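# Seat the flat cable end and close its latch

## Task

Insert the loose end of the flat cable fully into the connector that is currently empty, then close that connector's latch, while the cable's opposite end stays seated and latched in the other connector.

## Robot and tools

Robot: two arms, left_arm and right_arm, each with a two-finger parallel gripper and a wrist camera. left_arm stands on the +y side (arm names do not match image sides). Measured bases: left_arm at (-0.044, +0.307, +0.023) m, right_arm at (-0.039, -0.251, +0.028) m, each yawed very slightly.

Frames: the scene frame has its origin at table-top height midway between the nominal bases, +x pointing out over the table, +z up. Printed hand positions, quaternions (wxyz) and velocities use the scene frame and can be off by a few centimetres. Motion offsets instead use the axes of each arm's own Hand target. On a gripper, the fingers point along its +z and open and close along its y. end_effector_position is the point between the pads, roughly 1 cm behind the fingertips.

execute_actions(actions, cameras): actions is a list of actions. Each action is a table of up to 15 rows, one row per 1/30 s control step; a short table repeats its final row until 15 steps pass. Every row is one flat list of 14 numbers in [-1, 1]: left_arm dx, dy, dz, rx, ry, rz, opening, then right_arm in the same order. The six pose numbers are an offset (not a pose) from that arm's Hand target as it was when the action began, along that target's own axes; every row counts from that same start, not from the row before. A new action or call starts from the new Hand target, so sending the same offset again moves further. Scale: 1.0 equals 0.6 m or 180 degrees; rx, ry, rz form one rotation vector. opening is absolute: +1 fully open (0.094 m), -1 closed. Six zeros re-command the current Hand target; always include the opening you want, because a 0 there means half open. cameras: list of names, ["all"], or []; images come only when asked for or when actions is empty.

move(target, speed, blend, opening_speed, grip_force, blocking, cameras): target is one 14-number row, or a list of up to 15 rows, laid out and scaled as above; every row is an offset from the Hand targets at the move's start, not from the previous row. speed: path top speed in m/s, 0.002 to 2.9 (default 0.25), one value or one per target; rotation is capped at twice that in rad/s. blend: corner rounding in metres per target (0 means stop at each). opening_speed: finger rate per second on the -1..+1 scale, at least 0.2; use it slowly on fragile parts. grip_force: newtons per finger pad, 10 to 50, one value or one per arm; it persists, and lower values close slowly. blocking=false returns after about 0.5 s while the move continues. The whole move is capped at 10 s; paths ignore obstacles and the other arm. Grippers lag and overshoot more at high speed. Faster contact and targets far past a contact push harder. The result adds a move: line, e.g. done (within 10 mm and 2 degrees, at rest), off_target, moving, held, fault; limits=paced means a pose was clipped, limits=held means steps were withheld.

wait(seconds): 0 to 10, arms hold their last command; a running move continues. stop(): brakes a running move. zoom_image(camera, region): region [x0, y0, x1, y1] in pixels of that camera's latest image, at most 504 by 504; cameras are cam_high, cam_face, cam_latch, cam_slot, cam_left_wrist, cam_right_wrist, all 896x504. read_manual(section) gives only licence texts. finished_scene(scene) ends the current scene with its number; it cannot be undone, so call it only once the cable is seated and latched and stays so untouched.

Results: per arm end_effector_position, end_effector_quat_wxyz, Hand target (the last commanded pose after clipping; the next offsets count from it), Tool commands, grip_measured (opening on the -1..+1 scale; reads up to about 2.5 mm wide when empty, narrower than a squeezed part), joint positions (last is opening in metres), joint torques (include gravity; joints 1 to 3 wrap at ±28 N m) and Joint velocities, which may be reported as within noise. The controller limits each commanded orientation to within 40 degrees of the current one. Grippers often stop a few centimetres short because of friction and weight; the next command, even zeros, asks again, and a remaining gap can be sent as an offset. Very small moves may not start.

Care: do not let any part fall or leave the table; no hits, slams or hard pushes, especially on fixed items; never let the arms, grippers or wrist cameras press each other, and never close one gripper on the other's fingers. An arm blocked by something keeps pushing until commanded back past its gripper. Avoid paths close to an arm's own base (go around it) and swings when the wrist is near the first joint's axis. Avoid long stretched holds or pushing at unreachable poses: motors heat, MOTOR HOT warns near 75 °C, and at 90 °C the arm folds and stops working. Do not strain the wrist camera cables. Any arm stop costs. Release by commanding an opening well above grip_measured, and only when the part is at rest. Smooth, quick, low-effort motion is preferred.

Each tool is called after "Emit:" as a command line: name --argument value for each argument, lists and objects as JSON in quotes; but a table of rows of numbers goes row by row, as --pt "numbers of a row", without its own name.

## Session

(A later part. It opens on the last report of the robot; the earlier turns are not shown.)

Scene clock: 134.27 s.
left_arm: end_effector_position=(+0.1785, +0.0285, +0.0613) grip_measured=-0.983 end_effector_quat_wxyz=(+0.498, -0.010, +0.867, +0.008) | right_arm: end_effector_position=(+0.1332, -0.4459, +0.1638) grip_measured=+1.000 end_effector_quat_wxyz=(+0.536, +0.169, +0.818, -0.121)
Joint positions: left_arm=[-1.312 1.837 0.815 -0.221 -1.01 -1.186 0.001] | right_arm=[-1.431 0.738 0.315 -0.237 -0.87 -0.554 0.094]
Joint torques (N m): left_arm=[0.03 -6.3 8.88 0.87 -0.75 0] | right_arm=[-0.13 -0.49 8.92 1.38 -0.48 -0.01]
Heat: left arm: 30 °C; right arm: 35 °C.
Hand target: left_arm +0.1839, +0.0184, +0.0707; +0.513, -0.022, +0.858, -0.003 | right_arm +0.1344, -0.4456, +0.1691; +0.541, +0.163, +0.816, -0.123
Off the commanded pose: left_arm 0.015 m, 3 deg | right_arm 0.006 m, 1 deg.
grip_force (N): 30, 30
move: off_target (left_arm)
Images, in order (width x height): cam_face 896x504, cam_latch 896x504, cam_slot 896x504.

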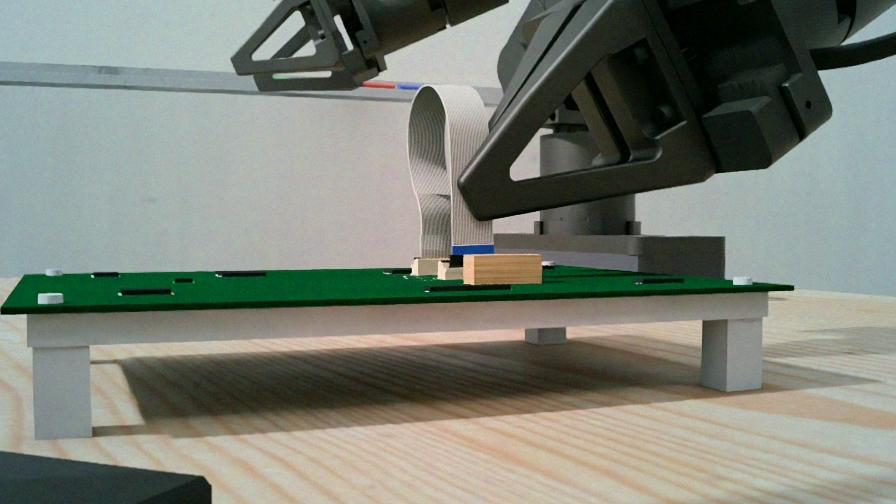

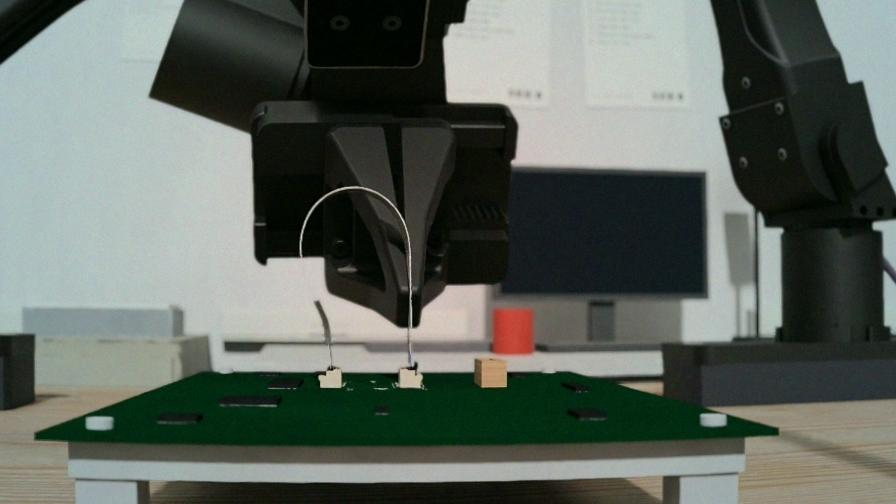

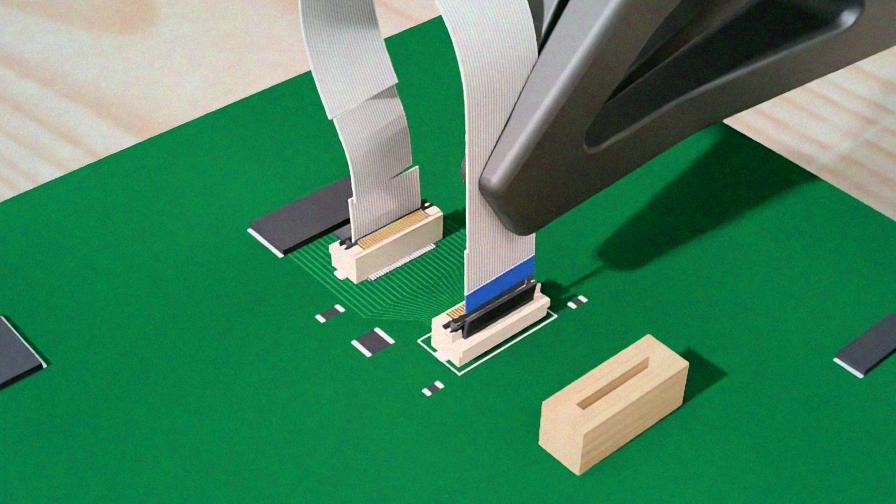

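Emit:
move --target '[-0.0020, 0.0002, 0.0037, 0, 0, 0, -1, 0, 0, 0, 0, 0, 0, 1]' --speed 0.02 --cameras '["cam_latch", "cam_slot"]'

Emit:
zoom_image --camera "cam_slot" --region '[420, 230, 570, 370]'

Scene clock: 136.23 s.
left_arm: end_effector_position=(+0.1795, +0.0269, +0.0620) grip_measured=-0.983 end_effector_quat_wxyz=(+0.499, -0.010, +0.866, +0.005) | right_arm: end_effector_position=(+0.1332, -0.4459, +0.1638) grip_measured=+1.000 end_effector_quat_wxyz=(+0.536, +0.169, +0.818, -0.121)
Joint positions: left_arm=[-1.31 1.837 0.815 -0.208 -1.01 -1.176 0.001] | right_arm=[-1.431 0.738 0.315 -0.237 -0.87 -0.554 0.094]
Joint torques (N m): left_arm=[0.54 -6.38 8.66 0.87 -0.71 0.04] | right_arm=[-0.1 -0.5 8.92 1.37 -0.47 0]
Heat: left arm: 30 °C; right arm: 35 °C.
Hand target: left_arm +0.1865, +0.0186, +0.0707; +0.513, -0.022, +0.858, -0.003 | right_arm +0.1344, -0.4456, +0.1691; +0.541, +0.163, +0.816, -0.123
Off the commanded pose: left_arm 0.014 m, 2 deg | right_arm 0.006 m, 1 deg.
grip_force (N): 30, 30
move: off_target (left_arm)
Images, in order (width x height): cam_latch 896x504, cam_slot 896x504.

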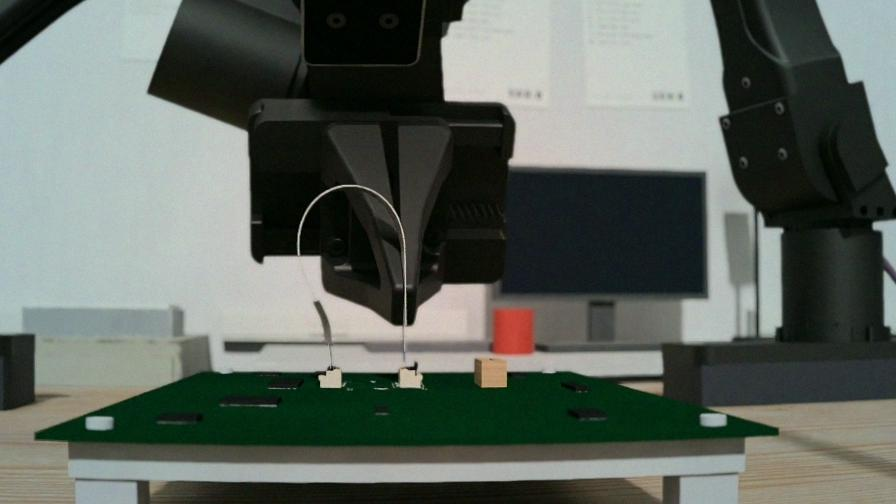

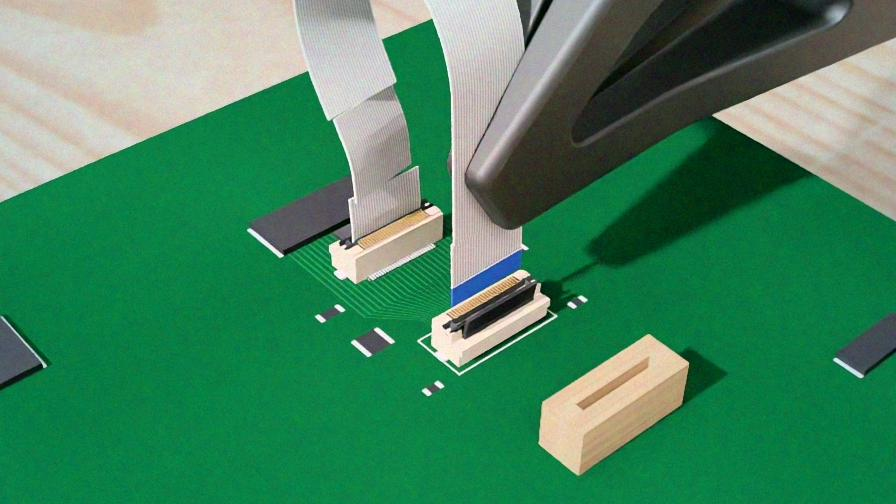

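Scaled by 3.360 from the camera's 896x504 image, which has a finer 1280x720 frame.

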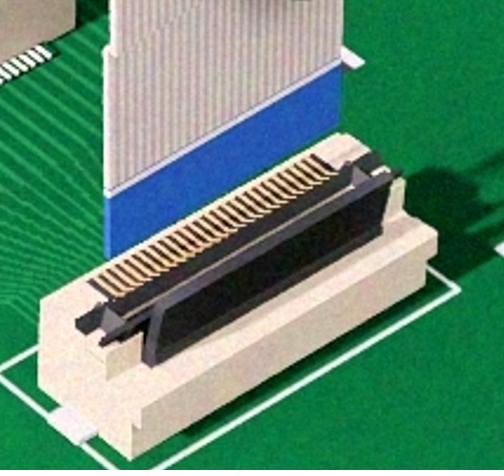

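Emit:
zoom_image --camera "cam_latch" --region '[390, 325, 440, 395]'

Scaled by 7.200 from the camera's 896x504 image, which has a finer 1280x720 frame.

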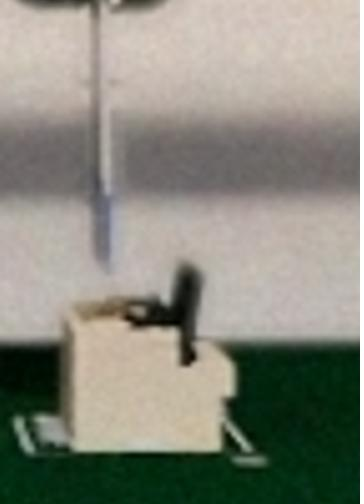

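Emit:
move --target '[-0.0009, 0.0033, 0.0015, 0, 0, 0, -1, 0, 0, 0, 0, 0, 0, 1]' --speed 0.02 --cameras '["cam_latch", "cam_slot"]'

Emit:
zoom_image --camera "cam_slot" --region '[420, 230, 570, 370]'

Emit:
zoom_image --camera "cam_latch" --region '[390, 325, 440, 395]'

Scene clock: 138.47 s.
left_arm: end_effector_position=(+0.1810, +0.0262, +0.0625) grip_measured=-0.983 end_effector_quat_wxyz=(+0.500, -0.010, +0.866, +0.004) | right_arm: end_effector_position=(+0.1332, -0.4459, +0.1638) grip_measured=+1.000 end_effector_quat_wxyz=(+0.536, +0.169, +0.818, -0.121)
Joint positions: left_arm=[-1.306 1.837 0.815 -0.198 -1.01 -1.167 0.001] | right_arm=[-1.431 0.738 0.315 -0.237 -0.87 -0.554 0.094]
Joint torques (N m): left_arm=[0.62 -6.78 7.73 0.93 -0.68 0.02] | right_arm=[-0.14 -0.5 8.95 1.37 -0.46 -0.01]
Heat: left arm: 30 °C; right arm: 35 °C.
Hand target: left_arm +0.1874, +0.0206, +0.0706; +0.513, -0.022, +0.858, -0.003 | right_arm +0.1344, -0.4456, +0.1691; +0.541, +0.163, +0.816, -0.123
Off the commanded pose: left_arm 0.012 m, 2 deg | right_arm 0.006 m, 1 deg.
grip_force (N): 30, 30
move: off_target (left_arm)
Images, in order (width x height): cam_latch 896x504, cam_slot 896x504.

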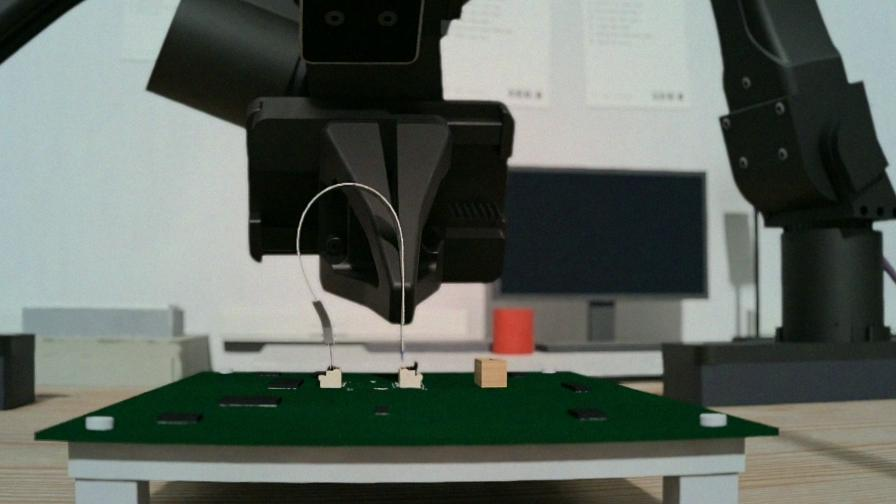

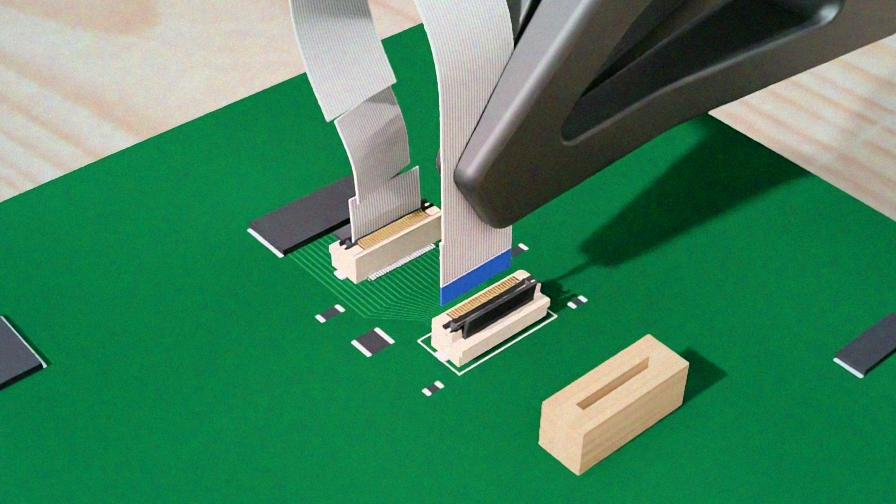

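Scaled by 3.360 from the camera's 896x504 image, which has a finer 1280x720 frame.

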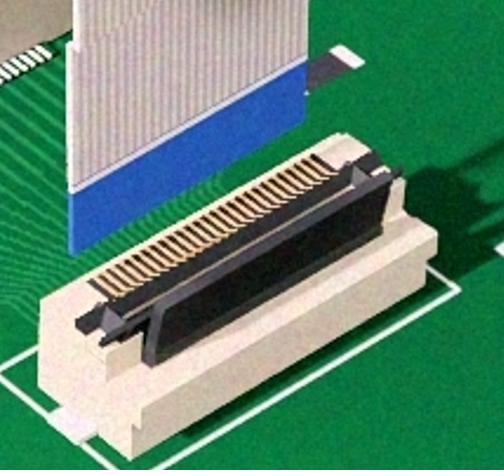

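Scaled by 7.200 from the camera's 896x504 image, which has a finer 1280x720 frame.

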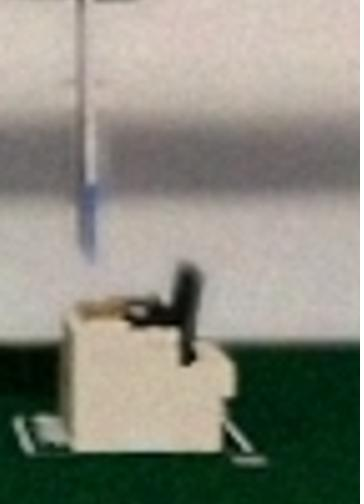

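Emit:
move --target '[0, 0.0033, 0, 0, 0, 0, -1, 0, 0, 0, 0, 0, 0, 1]' --speed 0.02

Scene clock: 139.90 s.
left_arm: end_effector_position=(+0.1811, +0.0254, +0.0628) grip_measured=-0.983 end_effector_quat_wxyz=(+0.501, -0.010, +0.866, +0.003) | right_arm: end_effector_position=(+0.1332, -0.4459, +0.1638) grip_measured=+1.000 end_effector_quat_wxyz=(+0.536, +0.169, +0.818, -0.121)
Joint positions: left_arm=[-1.306 1.837 0.815 -0.193 -1.01 -1.164 0.001] | right_arm=[-1.431 0.738 0.315 -0.237 -0.87 -0.554 0.094]
Joint torques (N m): left_arm=[0.7 -7.23 6.82 0.95 -0.68 0.03] | right_arm=[-0.09 -0.5 8.9 1.37 -0.47 -0.01]
Heat: left arm: 30 °C; right arm: 35 °C.
Hand target: left_arm +0.1874, +0.0226, +0.0706; +0.513, -0.022, +0.858, -0.003 | right_arm +0.1344, -0.4456, +0.1691; +0.541, +0.163, +0.816, -0.123
Off the commanded pose: left_arm 0.010 m, 2 deg | right_arm 0.006 m, 1 deg.
grip_force (N): 30, 30
move: done

Emit:
move --target '[0, 0.0033, 0, 0, 0, 0, -1, 0, 0, 0, 0, 0, 0, 1]' --speed 0.02

Emit:
move --target '[0, 0.0025, 0, 0, 0, 0, -1, 0, 0, 0, 0, 0, 0, 1]' --speed 0.02

Scene clock: 141.10 s.
left_arm: end_effector_position=(+0.1820, +0.0252, +0.0631) grip_measured=-0.983 end_effector_quat_wxyz=(+0.501, -0.011, +0.865, +0.002) | right_arm: end_effector_position=(+0.1332, -0.4459, +0.1638) grip_measured=+1.000 end_effector_quat_wxyz=(+0.536, +0.169, +0.818, -0.121)
Joint positions: left_arm=[-1.304 1.837 0.815 -0.188 -1.01 -1.161 0.001] | right_arm=[-1.431 0.738 0.315 -0.237 -0.87 -0.554 0.094]
Joint torques (N m): left_arm=[0.62 -7.69 6 0.93 -0.69 0.04] | right_arm=[-0.08 -0.51 8.88 1.37 -0.45 -0.01]
Heat: left arm: 30 °C; right arm: 35 °C.
Hand target: left_arm +0.1873, +0.0246, +0.0706; +0.513, -0.022, +0.858, -0.003 | right_arm +0.1344, -0.4456, +0.1691; +0.541, +0.163, +0.816, -0.123
Off the commanded pose: left_arm 0.009 m, 2 deg | right_arm 0.006 m, 1 deg.
grip_force (N): 30, 30
move: done

Scene clock: 141.80 s.
left_arm: end_effector_position=(+0.1821, +0.0246, +0.0633) grip_measured=-0.983 end_effector_quat_wxyz=(+0.501, -0.011, +0.865, +0.001) | right_arm: end_effector_position=(+0.1332, -0.4459, +0.1638) grip_measured=+1.000 end_effector_quat_wxyz=(+0.536, +0.169, +0.818, -0.121)
Joint positions: left_arm=[-1.304 1.837 0.815 -0.184 -1.01 -1.159 0.001] | right_arm=[-1.431 0.738 0.315 -0.237 -0.87 -0.554 0.094]
Joint torques (N m): left_arm=[0.73 -7.92 5.42 0.98 -0.68 0.04] | right_arm=[-0.08 -0.43 8.88 1.37 -0.49 -0.01]
Heat: left arm: 30 °C; right arm: 35 °C.
Hand target: left_arm +0.1873, +0.0261, +0.0705; +0.513, -0.022, +0.858, -0.003 | right_arm +0.1344, -0.4456, +0.1691; +0.541, +0.163, +0.816, -0.123
Off the commanded pose: left_arm 0.009 m, 2 deg | right_arm 0.006 m, 1 deg.
grip_force (N): 30, 30
move: done

Emit:
move --target '[0.0034, 0.0028, -0.0066, 0, 0, 0, -1, 0, 0, 0, 0, 0, 0, 1]' --speed 0.02

Emit:
move --target '[0, 0.0017, 0, 0, 0, 0, -1, 0, 0, 0, 0, 0, 0, 1]' --speed 0.02

Scene clock: 143.30 s.
left_arm: end_effector_position=(+0.1821, +0.0246, +0.0634) grip_measured=-0.983 end_effector_quat_wxyz=(+0.501, -0.014, +0.865, -0.001) | right_arm: end_effector_position=(+0.1332, -0.4459, +0.1638) grip_measured=+1.000 end_effector_quat_wxyz=(+0.536, +0.169, +0.818, -0.121)
Joint positions: left_arm=[-1.304 1.837 0.815 -0.184 -1.01 -1.166 0.001] | right_arm=[-1.431 0.738 0.315 -0.237 -0.87 -0.554 0.094]
Joint torques (N m): left_arm=[-0.31 -8.38 4.92 0.74 -0.71 -0.11] | right_arm=[-0.08 -0.51 8.91 1.39 -0.48 0]
Heat: left arm: 30 °C; right arm: 35 °C.
Hand target: left_arm +0.1828, +0.0276, +0.0705; +0.513, -0.022, +0.858, -0.003 | right_arm +0.1344, -0.4456, +0.1691; +0.541, +0.163, +0.816, -0.123
Off the commanded pose: left_arm 0.008 m, 2 deg | right_arm 0.006 m, 1 deg.
grip_force (N): 30, 30
move: done

Scene clock: 144.00 s.
left_arm: end_effector_position=(+0.1821, +0.0246, +0.0634) grip_measured=-0.983 end_effector_quat_wxyz=(+0.501, -0.015, +0.865, -0.001) | right_arm: end_effector_position=(+0.1332, -0.4459, +0.1638) grip_measured=+1.000 end_effector_quat_wxyz=(+0.536, +0.169, +0.818, -0.121)
Joint positions: left_arm=[-1.304 1.837 0.815 -0.184 -1.01 -1.167 0.001] | right_arm=[-1.431 0.738 0.315 -0.237 -0.87 -0.554 0.094]
Joint torques (N m): left_arm=[-0.25 -8.58 4.55 0.77 -0.74 -0.12] | right_arm=[-0.1 -0.49 8.95 1.39 -0.48 -0.01]
Heat: left arm: 30 °C; right arm: 35 °C.
Hand target: left_arm +0.1827, +0.0286, +0.0705; +0.513, -0.022, +0.858, -0.003 | right_arm +0.1344, -0.4456, +0.1691; +0.541, +0.163, +0.816, -0.123
Off the commanded pose: left_arm 0.008 m, 2 deg | right_arm 0.006 m, 1 deg.
grip_force (N): 30, 30
move: done

Emit:
move --target '[0.0006, 0.0022, -0.0015, 0, 0, 0, -1, 0, 0, 0, 0, 0, 0, 1]' --speed 0.02

Emit:
move --target '[0.0003, 0.0017, -0.0007, 0, 0, 0, -1, 0, 0, 0, 0, 0, 0, 1]' --speed 0.02

Scene clock: 145.17 s.
left_arm: end_effector_position=(+0.1810, +0.0266, +0.0615) grip_measured=-0.983 end_effector_quat_wxyz=(+0.501, -0.013, +0.866, +0.001) | right_arm: end_effector_position=(+0.1332, -0.4459, +0.1638) grip_measured=+1.000 end_effector_quat_wxyz=(+0.536, +0.169, +0.818, -0.121)
Joint positions: left_arm=[-1.306 1.837 0.807 -0.184 -1.01 -1.17 0.001] | right_arm=[-1.431 0.738 0.315 -0.237 -0.87 -0.554 0.094]
Joint torques (N m): left_arm=[-0.25 -8.92 4.7 0.74 -0.74 -0.1] | right_arm=[-0.1 -0.49 8.95 1.37 -0.49 -0.01]
Heat: left arm: 30 °C; right arm: 35 °C.
Hand target: left_arm +0.1817, +0.0299, +0.0706; +0.513, -0.022, +0.858, -0.003 | right_arm +0.1344, -0.4456, +0.1691; +0.541, +0.163, +0.816, -0.123
Off the commanded pose: left_arm 0.010 m, 2 deg | right_arm 0.006 m, 1 deg.
grip_force (N): 30, 30
move: done

Scene clock: 145.87 s.
left_arm: end_effector_position=(+0.1810, +0.0266, +0.0615) grip_measured=-0.983 end_effector_quat_wxyz=(+0.501, -0.014, +0.866, +0.000) | right_arm: end_effector_position=(+0.1332, -0.4459, +0.1638) grip_measured=+1.000 end_effector_quat_wxyz=(+0.536, +0.169, +0.818, -0.121)
Joint positions: left_arm=[-1.306 1.837 0.807 -0.184 -1.01 -1.172 0.001] | right_arm=[-1.431 0.738 0.315 -0.237 -0.87 -0.554 0.094]
Joint torques (N m): left_arm=[-0.29 -9.21 4.34 0.73 -0.74 -0.11] | right_arm=[-0.08 -0.5 8.94 1.37 -0.47 0]
Heat: left arm: 30 °C; right arm: 35 °C.
Hand target: left_arm +0.1812, +0.0309, +0.0706; +0.513, -0.022, +0.858, -0.003 | right_arm +0.1344, -0.4456, +0.1691; +0.541, +0.163, +0.816, -0.123
Off the commanded pose: left_arm 0.010 m, 2 deg | right_arm 0.006 m, 1 deg.
grip_force (N): 30, 30
move: done

Emit:
move --target '[-0.0044, -0.0001, -0.0024, 0, 0, 0, -1, 0, 0, 0, 0, 0, 0, 1]' --speed 0.02

Emit:
move --target '[-0.0030, 0.0012, -0.0016, 0, 0, 0, -1, 0, 0, 0, 0, 0, 0, 1]' --speed 0.02

Scene clock: 147.70 s.
left_arm: end_effector_position=(+0.1807, +0.0277, +0.0612) grip_measured=-0.983 end_effector_quat_wxyz=(+0.500, -0.012, +0.866, +0.003) | right_arm: end_effector_position=(+0.1332, -0.4459, +0.1638) grip_measured=+1.000 end_effector_quat_wxyz=(+0.536, +0.169, +0.818, -0.121)
Joint positions: left_arm=[-1.306 1.837 0.807 -0.191 -1.01 -1.172 0.001] | right_arm=[-1.431 0.738 0.315 -0.237 -0.87 -0.554 0.094]
Joint torques (N m): left_arm=[-0.29 -9.88 4.66 0.67 -0.74 -0.12] | right_arm=[-0.12 -0.53 8.92 1.37 -0.46 -0.01]
Heat: left arm: 30 °C; right arm: 35 °C.
Hand target: left_arm +0.1812, +0.0309, +0.0736; +0.513, -0.022, +0.858, -0.003 | right_arm +0.1344, -0.4456, +0.1691; +0.541, +0.163, +0.816, -0.123
Off the commanded pose: left_arm 0.013 m, 2 deg | right_arm 0.006 m, 1 deg.
grip_force (N): 30, 30
move: off_target (left_arm)

Scene clock: 148.47 s.
left_arm: end_effector_position=(+0.1807, +0.0280, +0.0635) grip_measured=-0.983 end_effector_quat_wxyz=(+0.500, -0.013, +0.866, +0.002) | right_arm: end_effector_position=(+0.1332, -0.4459, +0.1638) grip_measured=+1.000 end_effector_quat_wxyz=(+0.536, +0.169, +0.818, -0.121)
Joint positions: left_arm=[-1.306 1.828 0.807 -0.198 -1.01 -1.172 0.001] | right_arm=[-1.431 0.738 0.315 -0.237 -0.87 -0.554 0.094]
Joint torques (N m): left_arm=[-0.27 -9.77 4.66 0.65 -0.74 -0.1] | right_arm=[-0.12 -0.51 8.9 1.37 -0.47 -0.01]
Heat: left arm: 30 °C; right arm: 35 °C.
Hand target: left_arm +0.1812, +0.0316, +0.0757; +0.513, -0.022, +0.858, -0.003 | right_arm +0.1344, -0.4456, +0.1691; +0.541, +0.163, +0.816, -0.123
Off the commanded pose: left_arm 0.013 m, 2 deg | right_arm 0.006 m, 1 deg.
grip_force (N): 30, 30
move: off_target (left_arm)

Emit:
wait --seconds 0 --cameras '["cam_latch", "cam_slot", "cam_face"]'

Emit:
zoom_image --camera "cam_slot" --region '[420, 230, 570, 370]'

Emit:
zoom_image --camera "cam_latch" --region '[390, 325, 440, 395]'

Emit:
zoom_image --camera "cam_face" --region '[410, 210, 510, 290]'

Scene clock: 149.00 s.
left_arm: end_effector_position=(+0.1806, +0.0281, +0.0635) grip_measured=-0.983 end_effector_quat_wxyz=(+0.500, -0.013, +0.866, +0.002) | right_arm: end_effector_position=(+0.1332, -0.4459, +0.1638) grip_measured=+1.000 end_effector_quat_wxyz=(+0.536, +0.169, +0.818, -0.121)
Joint positions: left_arm=[-1.306 1.828 0.807 -0.199 -1.01 -1.172 0.001] | right_arm=[-1.431 0.738 0.315 -0.237 -0.87 -0.554 0.094]
Joint torques (N m): left_arm=[-0.25 -9.8 4.71 0.68 -0.74 -0.1] | right_arm=[-0.09 -0.49 8.96 1.37 -0.47 0]
Heat: left arm: 30 °C; right arm: 35 °C.
Hand target: left_arm +0.1812, +0.0316, +0.0757; +0.513, -0.022, +0.858, -0.003 | right_arm +0.1344, -0.4456, +0.1691; +0.541, +0.163, +0.816, -0.123
Tool commands: left_gripper/opening=-1.0 right_gripper/opening=+1.0
Off the commanded pose: left_arm 0.013 m, 2 deg | right_arm 0.006 m, 1 deg.
grip_force (N): 30, 30
Images, in order (width x height): cam_face 896x504, cam_latch 896x504, cam_slot 896x504.

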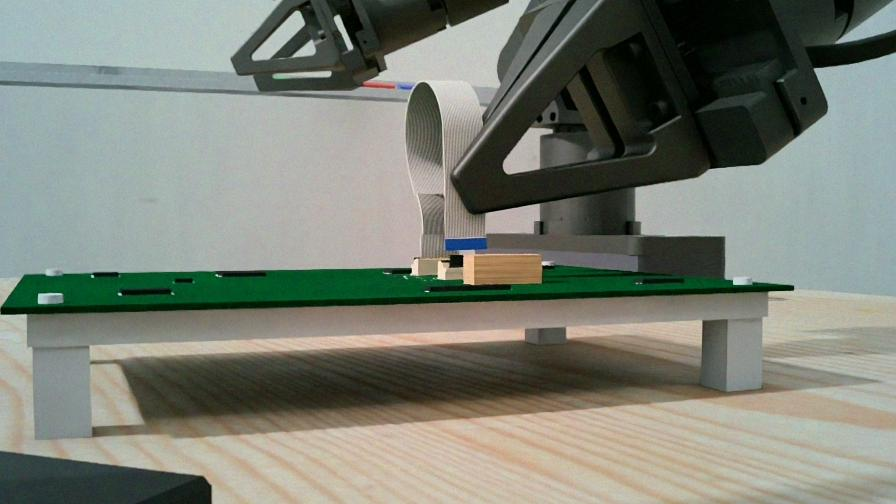

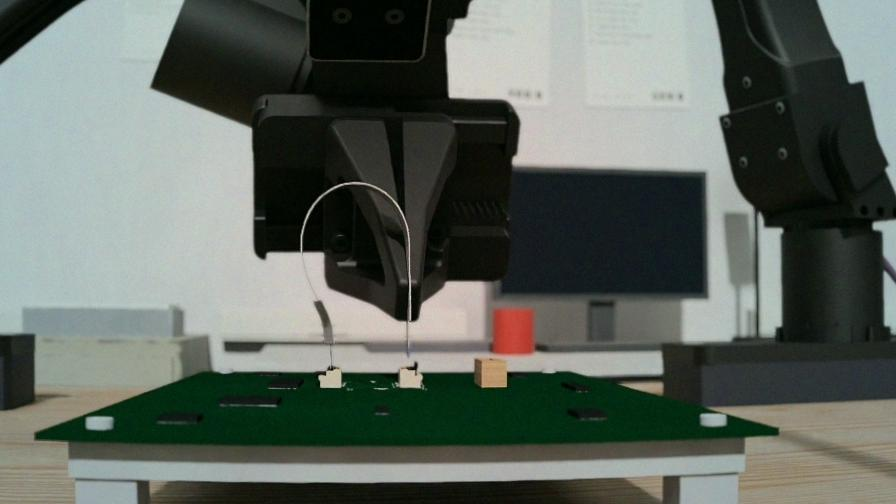

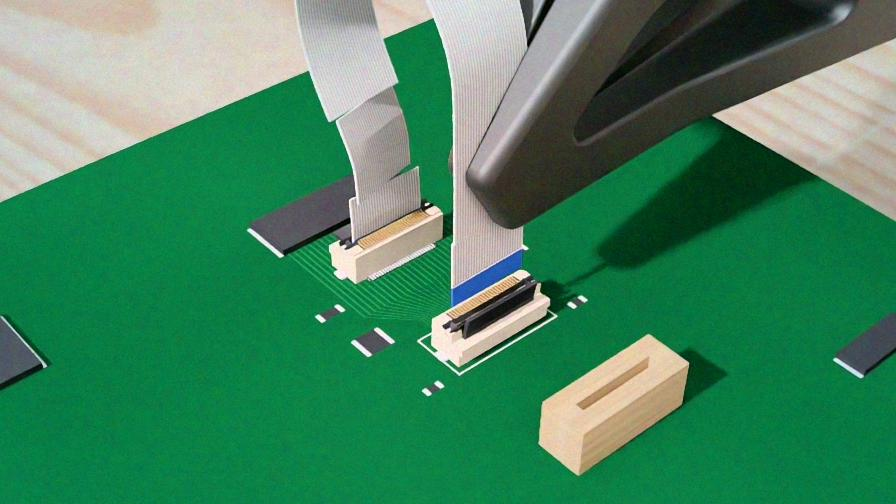

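Scaled by 3.360 from the camera's 896x504 image, which has a finer 1280x720 frame.

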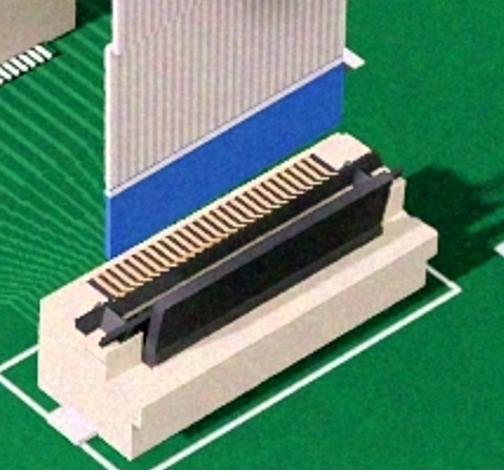

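Scaled by 7.200 from the camera's 896x504 image, which has a finer 1280x720 frame.

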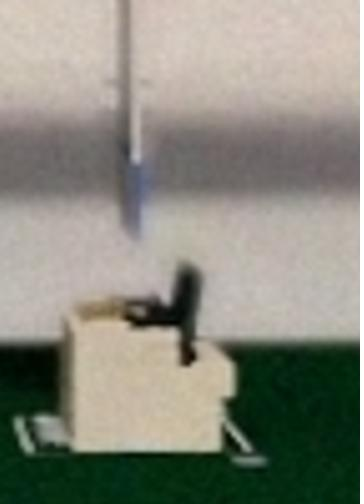

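Scaled by 5.040 from the camera's 896x504 image, which has a finer 1280x720 frame.

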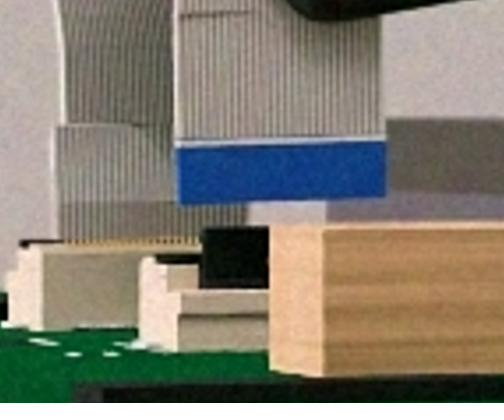

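Emit:
move --target '[0.0008, 0.0001, -0.0015, 0, 0, 0, -1, 0, 0, 0, 0, 0, 0, 1]' --speed 0.02

Emit:
move --target '[0.0004, 0, -0.0007, 0, 0, 0, -1, 0, 0, 0, 0, 0, 0, 1]' --speed 0.02

Scene clock: 150.83 s.
left_arm: end_effector_position=(+0.1798, +0.0283, +0.0632) grip_measured=-0.983 end_effector_quat_wxyz=(+0.500, -0.013, +0.866, +0.003) | right_arm: end_effector_position=(+0.1332, -0.4459, +0.1638) grip_measured=+1.000 end_effector_quat_wxyz=(+0.536, +0.169, +0.818, -0.121)
Joint positions: left_arm=[-1.308 1.828 0.807 -0.203 -1.01 -1.176 0.001] | right_arm=[-1.431 0.738 0.315 -0.237 -0.87 -0.554 0.094]
Joint torques (N m): left_arm=[-0.34 -9.8 4.77 0.66 -0.75 -0.09] | right_arm=[-0.1 -0.54 8.9 1.37 -0.48 -0.01]
Heat: left arm: 30 °C; right arm: 35 °C.
Hand target: left_arm +0.1802, +0.0317, +0.0757; +0.513, -0.022, +0.858, -0.003 | right_arm +0.1344, -0.4456, +0.1691; +0.541, +0.163, +0.816, -0.123
Off the commanded pose: left_arm 0.013 m, 2 deg | right_arm 0.006 m, 1 deg.
grip_force (N): 30, 30
move: off_target (left_arm)

Scene clock: 151.53 s.
left_arm: end_effector_position=(+0.1797, +0.0288, +0.0631) grip_measured=-0.983 end_effector_quat_wxyz=(+0.499, -0.013, +0.866, +0.003) | right_arm: end_effector_position=(+0.1332, -0.4459, +0.1638) grip_measured=+1.000 end_effector_quat_wxyz=(+0.536, +0.169, +0.818, -0.121)
Joint positions: left_arm=[-1.308 1.828 0.807 -0.206 -1.01 -1.18 0.001] | right_arm=[-1.431 0.738 0.315 -0.237 -0.87 -0.554 0.094]
Joint torques (N m): left_arm=[-0.44 -9.81 4.79 0.64 -0.75 -0.12] | right_arm=[-0.09 -0.49 8.87 1.37 -0.47 0]
Heat: left arm: 30 °C; right arm: 35 °C.
Hand target: left_arm +0.1797, +0.0317, +0.0757; +0.513, -0.022, +0.858, -0.003 | right_arm +0.1344, -0.4456, +0.1691; +0.541, +0.163, +0.816, -0.123
Off the commanded pose: left_arm 0.013 m, 2 deg | right_arm 0.006 m, 1 deg.
grip_force (N): 30, 30
move: off_target (left_arm)

Emit:
wait --seconds 0 --cameras '["cam_latch", "cam_slot", "cam_face"]'

Emit:
zoom_image --camera "cam_slot" --region '[420, 230, 570, 370]'

Emit:
zoom_image --camera "cam_latch" --region '[390, 325, 440, 395]'

Emit:
zoom_image --camera "cam_face" --region '[410, 210, 510, 290]'

Scene clock: 152.20 s.
left_arm: end_effector_position=(+0.1797, +0.0288, +0.0630) grip_measured=-0.983 end_effector_quat_wxyz=(+0.499, -0.013, +0.866, +0.003) | right_arm: end_effector_position=(+0.1332, -0.4459, +0.1638) grip_measured=+1.000 end_effector_quat_wxyz=(+0.536, +0.169, +0.818, -0.121)
Joint positions: left_arm=[-1.308 1.828 0.807 -0.207 -1.01 -1.18 0.001] | right_arm=[-1.431 0.738 0.315 -0.237 -0.87 -0.554 0.094]
Joint torques (N m): left_arm=[-0.47 -9.81 4.75 0.64 -0.75 -0.11] | right_arm=[-0.08 -0.47 8.87 1.39 -0.46 0]
Heat: left arm: 30 °C; right arm: 35 °C.
Hand target: left_arm +0.1797, +0.0317, +0.0757; +0.513, -0.022, +0.858, -0.003 | right_arm +0.1344, -0.4456, +0.1691; +0.541, +0.163, +0.816, -0.123
Tool commands: left_gripper/opening=-1.0 right_gripper/opening=+1.0
Off the commanded pose: left_arm 0.013 m, 2 deg | right_arm 0.006 m, 1 deg.
grip_force (N): 30, 30
Images, in order (width x height): cam_face 896x504, cam_latch 896x504, cam_slot 896x504.

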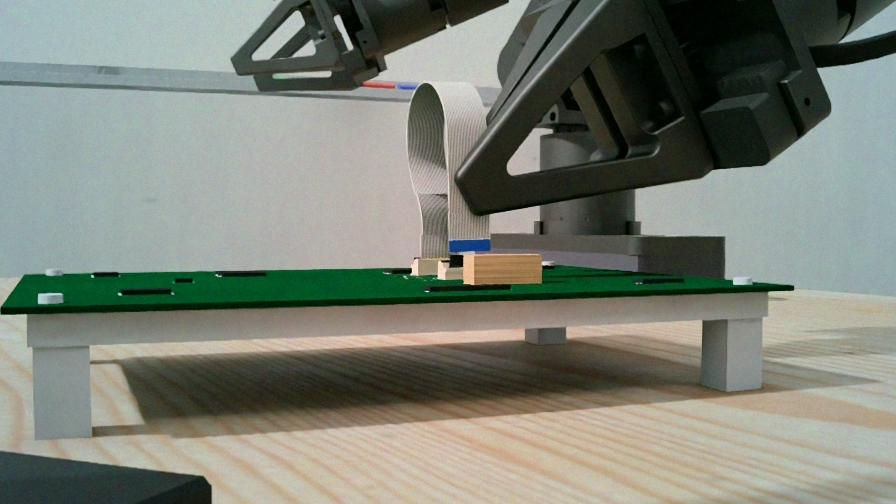

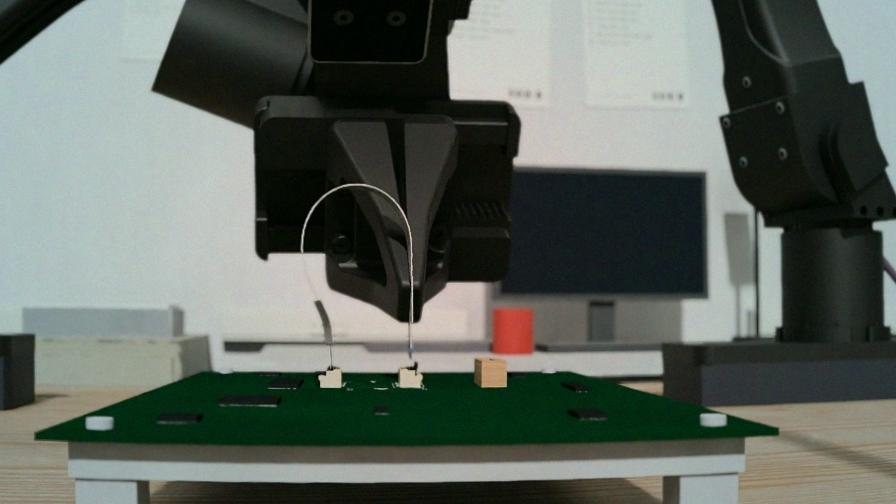

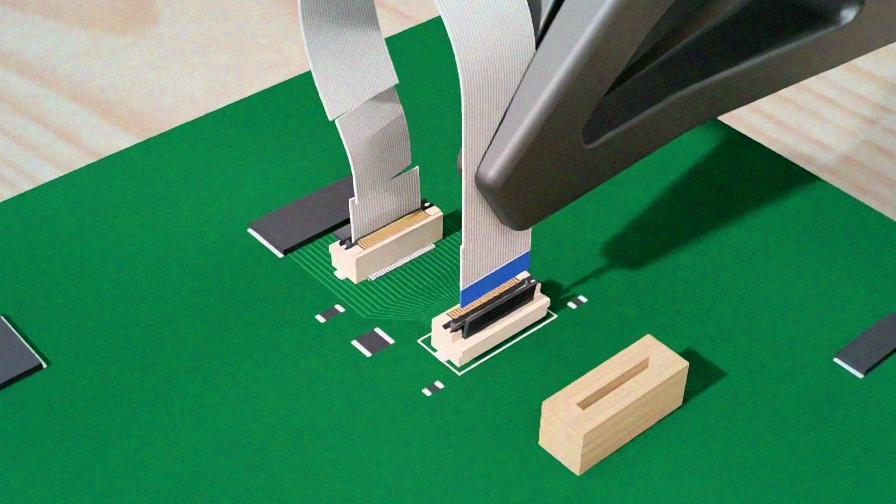

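Scaled by 3.360 from the camera's 896x504 image, which has a finer 1280x720 frame.

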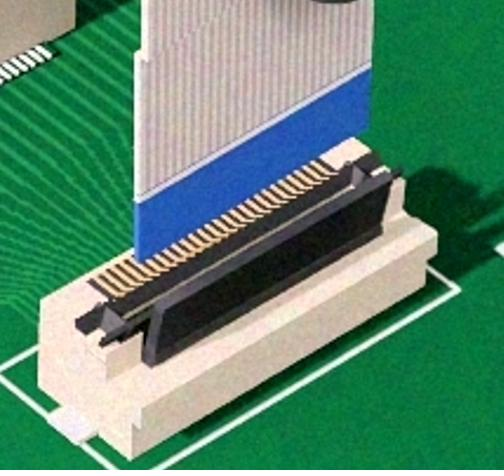

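Scaled by 7.200 from the camera's 896x504 image, which has a finer 1280x720 frame.

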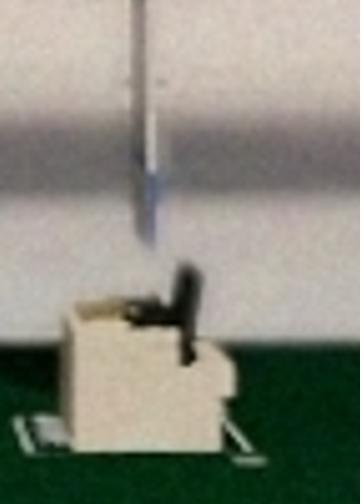

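Scaled by 5.040 from the camera's 896x504 image, which has a finer 1280x720 frame.

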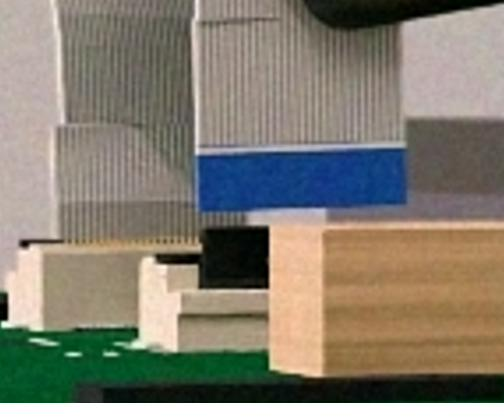

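Emit:
move --target '[0.0092, -0.0097, 0.0046, 0.0030, 0.0002, -0.0056, -1, 0, 0, 0, 0, 0, 0, 1]' --speed 0.02

Scene clock: 159.30 s.
left_arm: end_effector_position=(+0.1786, +0.0265, +0.0635) grip_measured=-0.983 end_effector_quat_wxyz=(+0.500, -0.018, +0.866, -0.004) | right_arm: end_effector_position=(+0.1332, -0.4459, +0.1638) grip_measured=+1.000 end_effector_quat_wxyz=(+0.536, +0.169, +0.818, -0.121)
Joint positions: left_arm=[-1.313 1.828 0.807 -0.199 -1.01 -1.191 0.001] | right_arm=[-1.431 0.738 0.315 -0.237 -0.87 -0.554 0.094]
Joint torques (N m): left_arm=[-0.35 -7.56 5.38 0.9 -0.72 -0.08] | right_arm=[-0.12 -0.49 8.94 1.39 -0.47 0.01]
Heat: left arm: 30 °C; right arm: 35 °C.
Hand target: left_arm +0.1797, +0.0256, +0.0697; +0.513, -0.027, +0.858, -0.012 | right_arm +0.1344, -0.4456, +0.1691; +0.541, +0.163, +0.816, -0.123
Off the commanded pose: left_arm 0.006 m, 2 deg | right_arm 0.006 m, 1 deg.
grip_force (N): 30, 30
move: done

Emit:
move --target '[0.0009, -0.0001, 0.0090, -0.0026, -0.0002, 0.0048, -1, 0, 0, 0, 0, 0, 0, 1]' --speed 0.02

Scene clock: 161.33 s.
left_arm: end_effector_position=(+0.1796, +0.0242, +0.0645) grip_measured=-0.983 end_effector_quat_wxyz=(+0.502, -0.018, +0.865, -0.008) | right_arm: end_effector_position=(+0.1332, -0.4459, +0.1638) grip_measured=+1.000 end_effector_quat_wxyz=(+0.536, +0.169, +0.818, -0.121)
Joint positions: left_arm=[-1.312 1.828 0.807 -0.181 -1.01 -1.179 0.001] | right_arm=[-1.431 0.738 0.315 -0.237 -0.87 -0.554 0.094]
Joint torques (N m): left_arm=[0.5 -6.26 5.81 0.97 -0.71 0.07] | right_arm=[-0.12 -0.53 8.88 1.4 -0.47 -0.02]
Heat: left arm: 30 °C; right arm: 35 °C.
Hand target: left_arm +0.1842, +0.0256, +0.0667; +0.513, -0.023, +0.858, -0.005 | right_arm +0.1344, -0.4456, +0.1691; +0.541, +0.163, +0.816, -0.123
Off the commanded pose: left_arm 0.005 m, 2 deg | right_arm 0.006 m, 1 deg.
grip_force (N): 30, 30
move: done

Emit:
move --target '[0.0008, 0.0079, 0.0025, -0.0050, 0.0013, 0.0053, -1, 0, 0, 0, 0, 0, 0, 1]' --speed 0.02 --cameras '["cam_latch", "cam_slot", "cam_face"]'

Emit:
zoom_image --camera "cam_slot" --region '[420, 230, 570, 370]'

Emit:
zoom_image --camera "cam_latch" --region '[390, 325, 440, 395]'

Scene clock: 170.40 s.
left_arm: end_effector_position=(+0.1810, +0.0253, +0.0645) grip_measured=-0.983 end_effector_quat_wxyz=(+0.502, -0.019, +0.865, -0.006) | right_arm: end_effector_position=(+0.1332, -0.4459, +0.1638) grip_measured=+1.000 end_effector_quat_wxyz=(+0.536, +0.169, +0.818, -0.121)
Joint positions: left_arm=[-1.307 1.828 0.807 -0.181 -1.01 -1.176 0.001] | right_arm=[-1.431 0.738 0.315 -0.237 -0.87 -0.554 0.094]
Joint torques (N m): left_arm=[0.55 -6.37 5.7 0.73 -0.71 0.02] | right_arm=[-0.09 -0.51 8.92 1.37 -0.47 -0.02]
Heat: left arm: 30 °C; right arm: 35 °C.
Hand target: left_arm +0.1851, +0.0304, +0.0654; +0.511, -0.020, +0.859, +0.007 | right_arm +0.1344, -0.4456, +0.1691; +0.541, +0.163, +0.816, -0.123
Off the commanded pose: left_arm 0.006 m, 2 deg | right_arm 0.006 m, 1 deg.
grip_force (N): 30, 30
move: done
Images, in order (width x height): cam_face 896x504, cam_latch 896x504, cam_slot 896x504.

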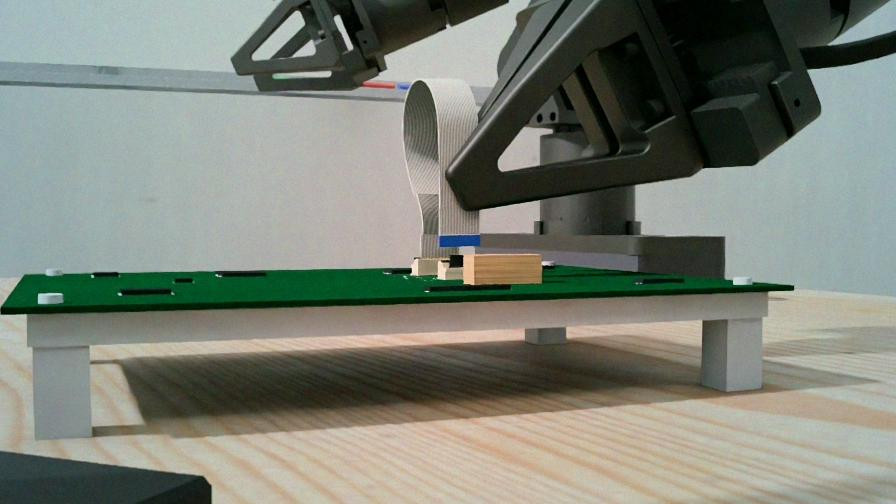

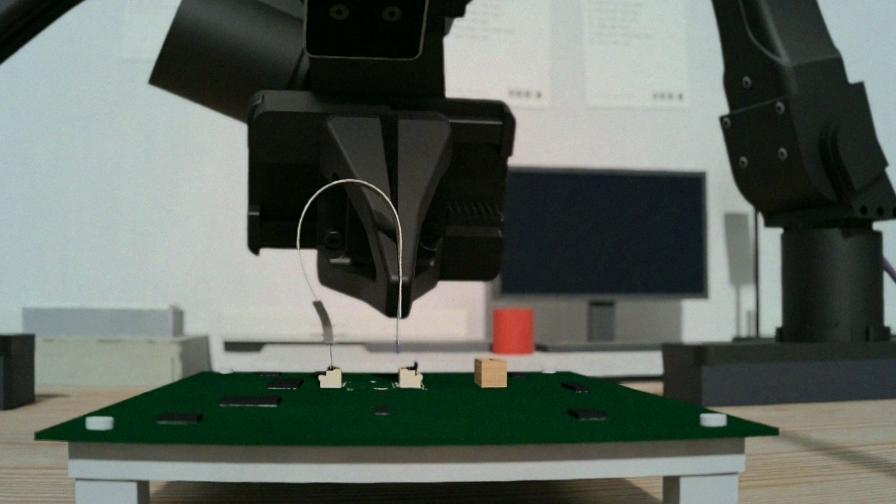

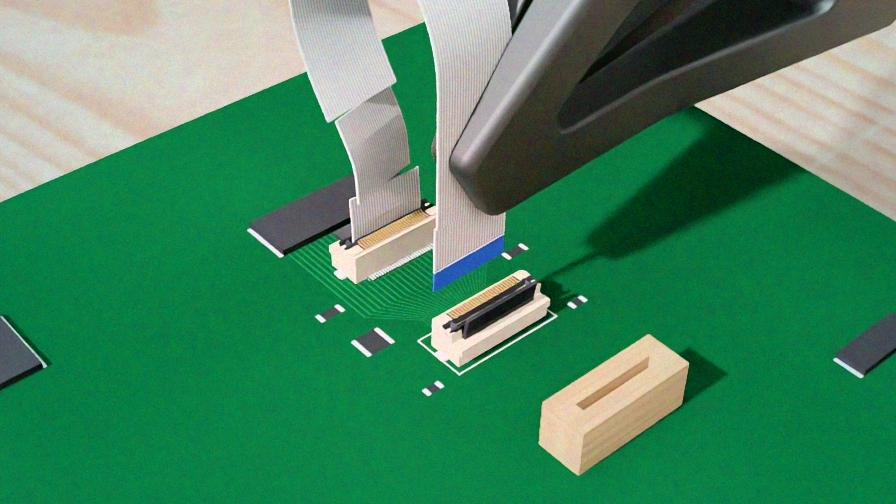

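Scaled by 3.360 from the camera's 896x504 image, which has a finer 1280x720 frame.

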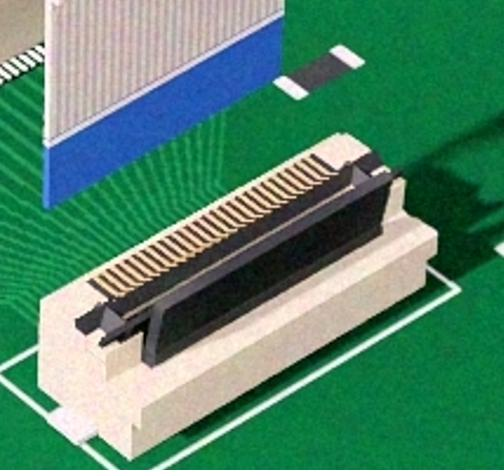

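Scaled by 7.200 from the camera's 896x504 image, which has a finer 1280x720 frame.

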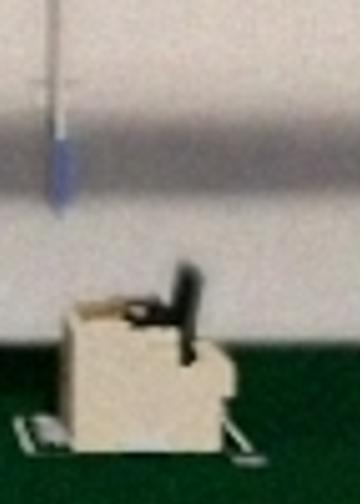

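Emit:
move --target '[0.0034, 0.0085, 0.0001, -0.0049, 0.0019, 0.0091, -1, 0, 0, 0, 0, 0, 0, 1]' --speed 0.02

Scene clock: 172.90 s.
left_arm: end_effector_position=(+0.1801, +0.0292, +0.0630) grip_measured=-0.983 end_effector_quat_wxyz=(+0.499, -0.011, +0.866, +0.005) | right_arm: end_effector_position=(+0.1332, -0.4459, +0.1638) grip_measured=+1.000 end_effector_quat_wxyz=(+0.536, +0.169, +0.818, -0.121)
Joint positions: left_arm=[-1.307 1.828 0.807 -0.207 -1.01 -1.174 0.001] | right_arm=[-1.431 0.738 0.315 -0.237 -0.87 -0.554 0.094]
Joint torques (N m): left_arm=[0.55 -6.39 5.6 0.66 -0.72 0.04] | right_arm=[-0.05 -0.5 8.91 1.38 -0.47 -0.01]
Heat: left arm: 30 °C; right arm: 35 °C.
Hand target: left_arm +0.1840, +0.0354, +0.0635; +0.508, -0.011, +0.861, +0.020 | right_arm +0.1344, -0.4456, +0.1691; +0.541, +0.163, +0.816, -0.123
Off the commanded pose: left_arm 0.007 m, 2 deg | right_arm 0.006 m, 1 deg.
grip_force (N): 30, 30
move: done


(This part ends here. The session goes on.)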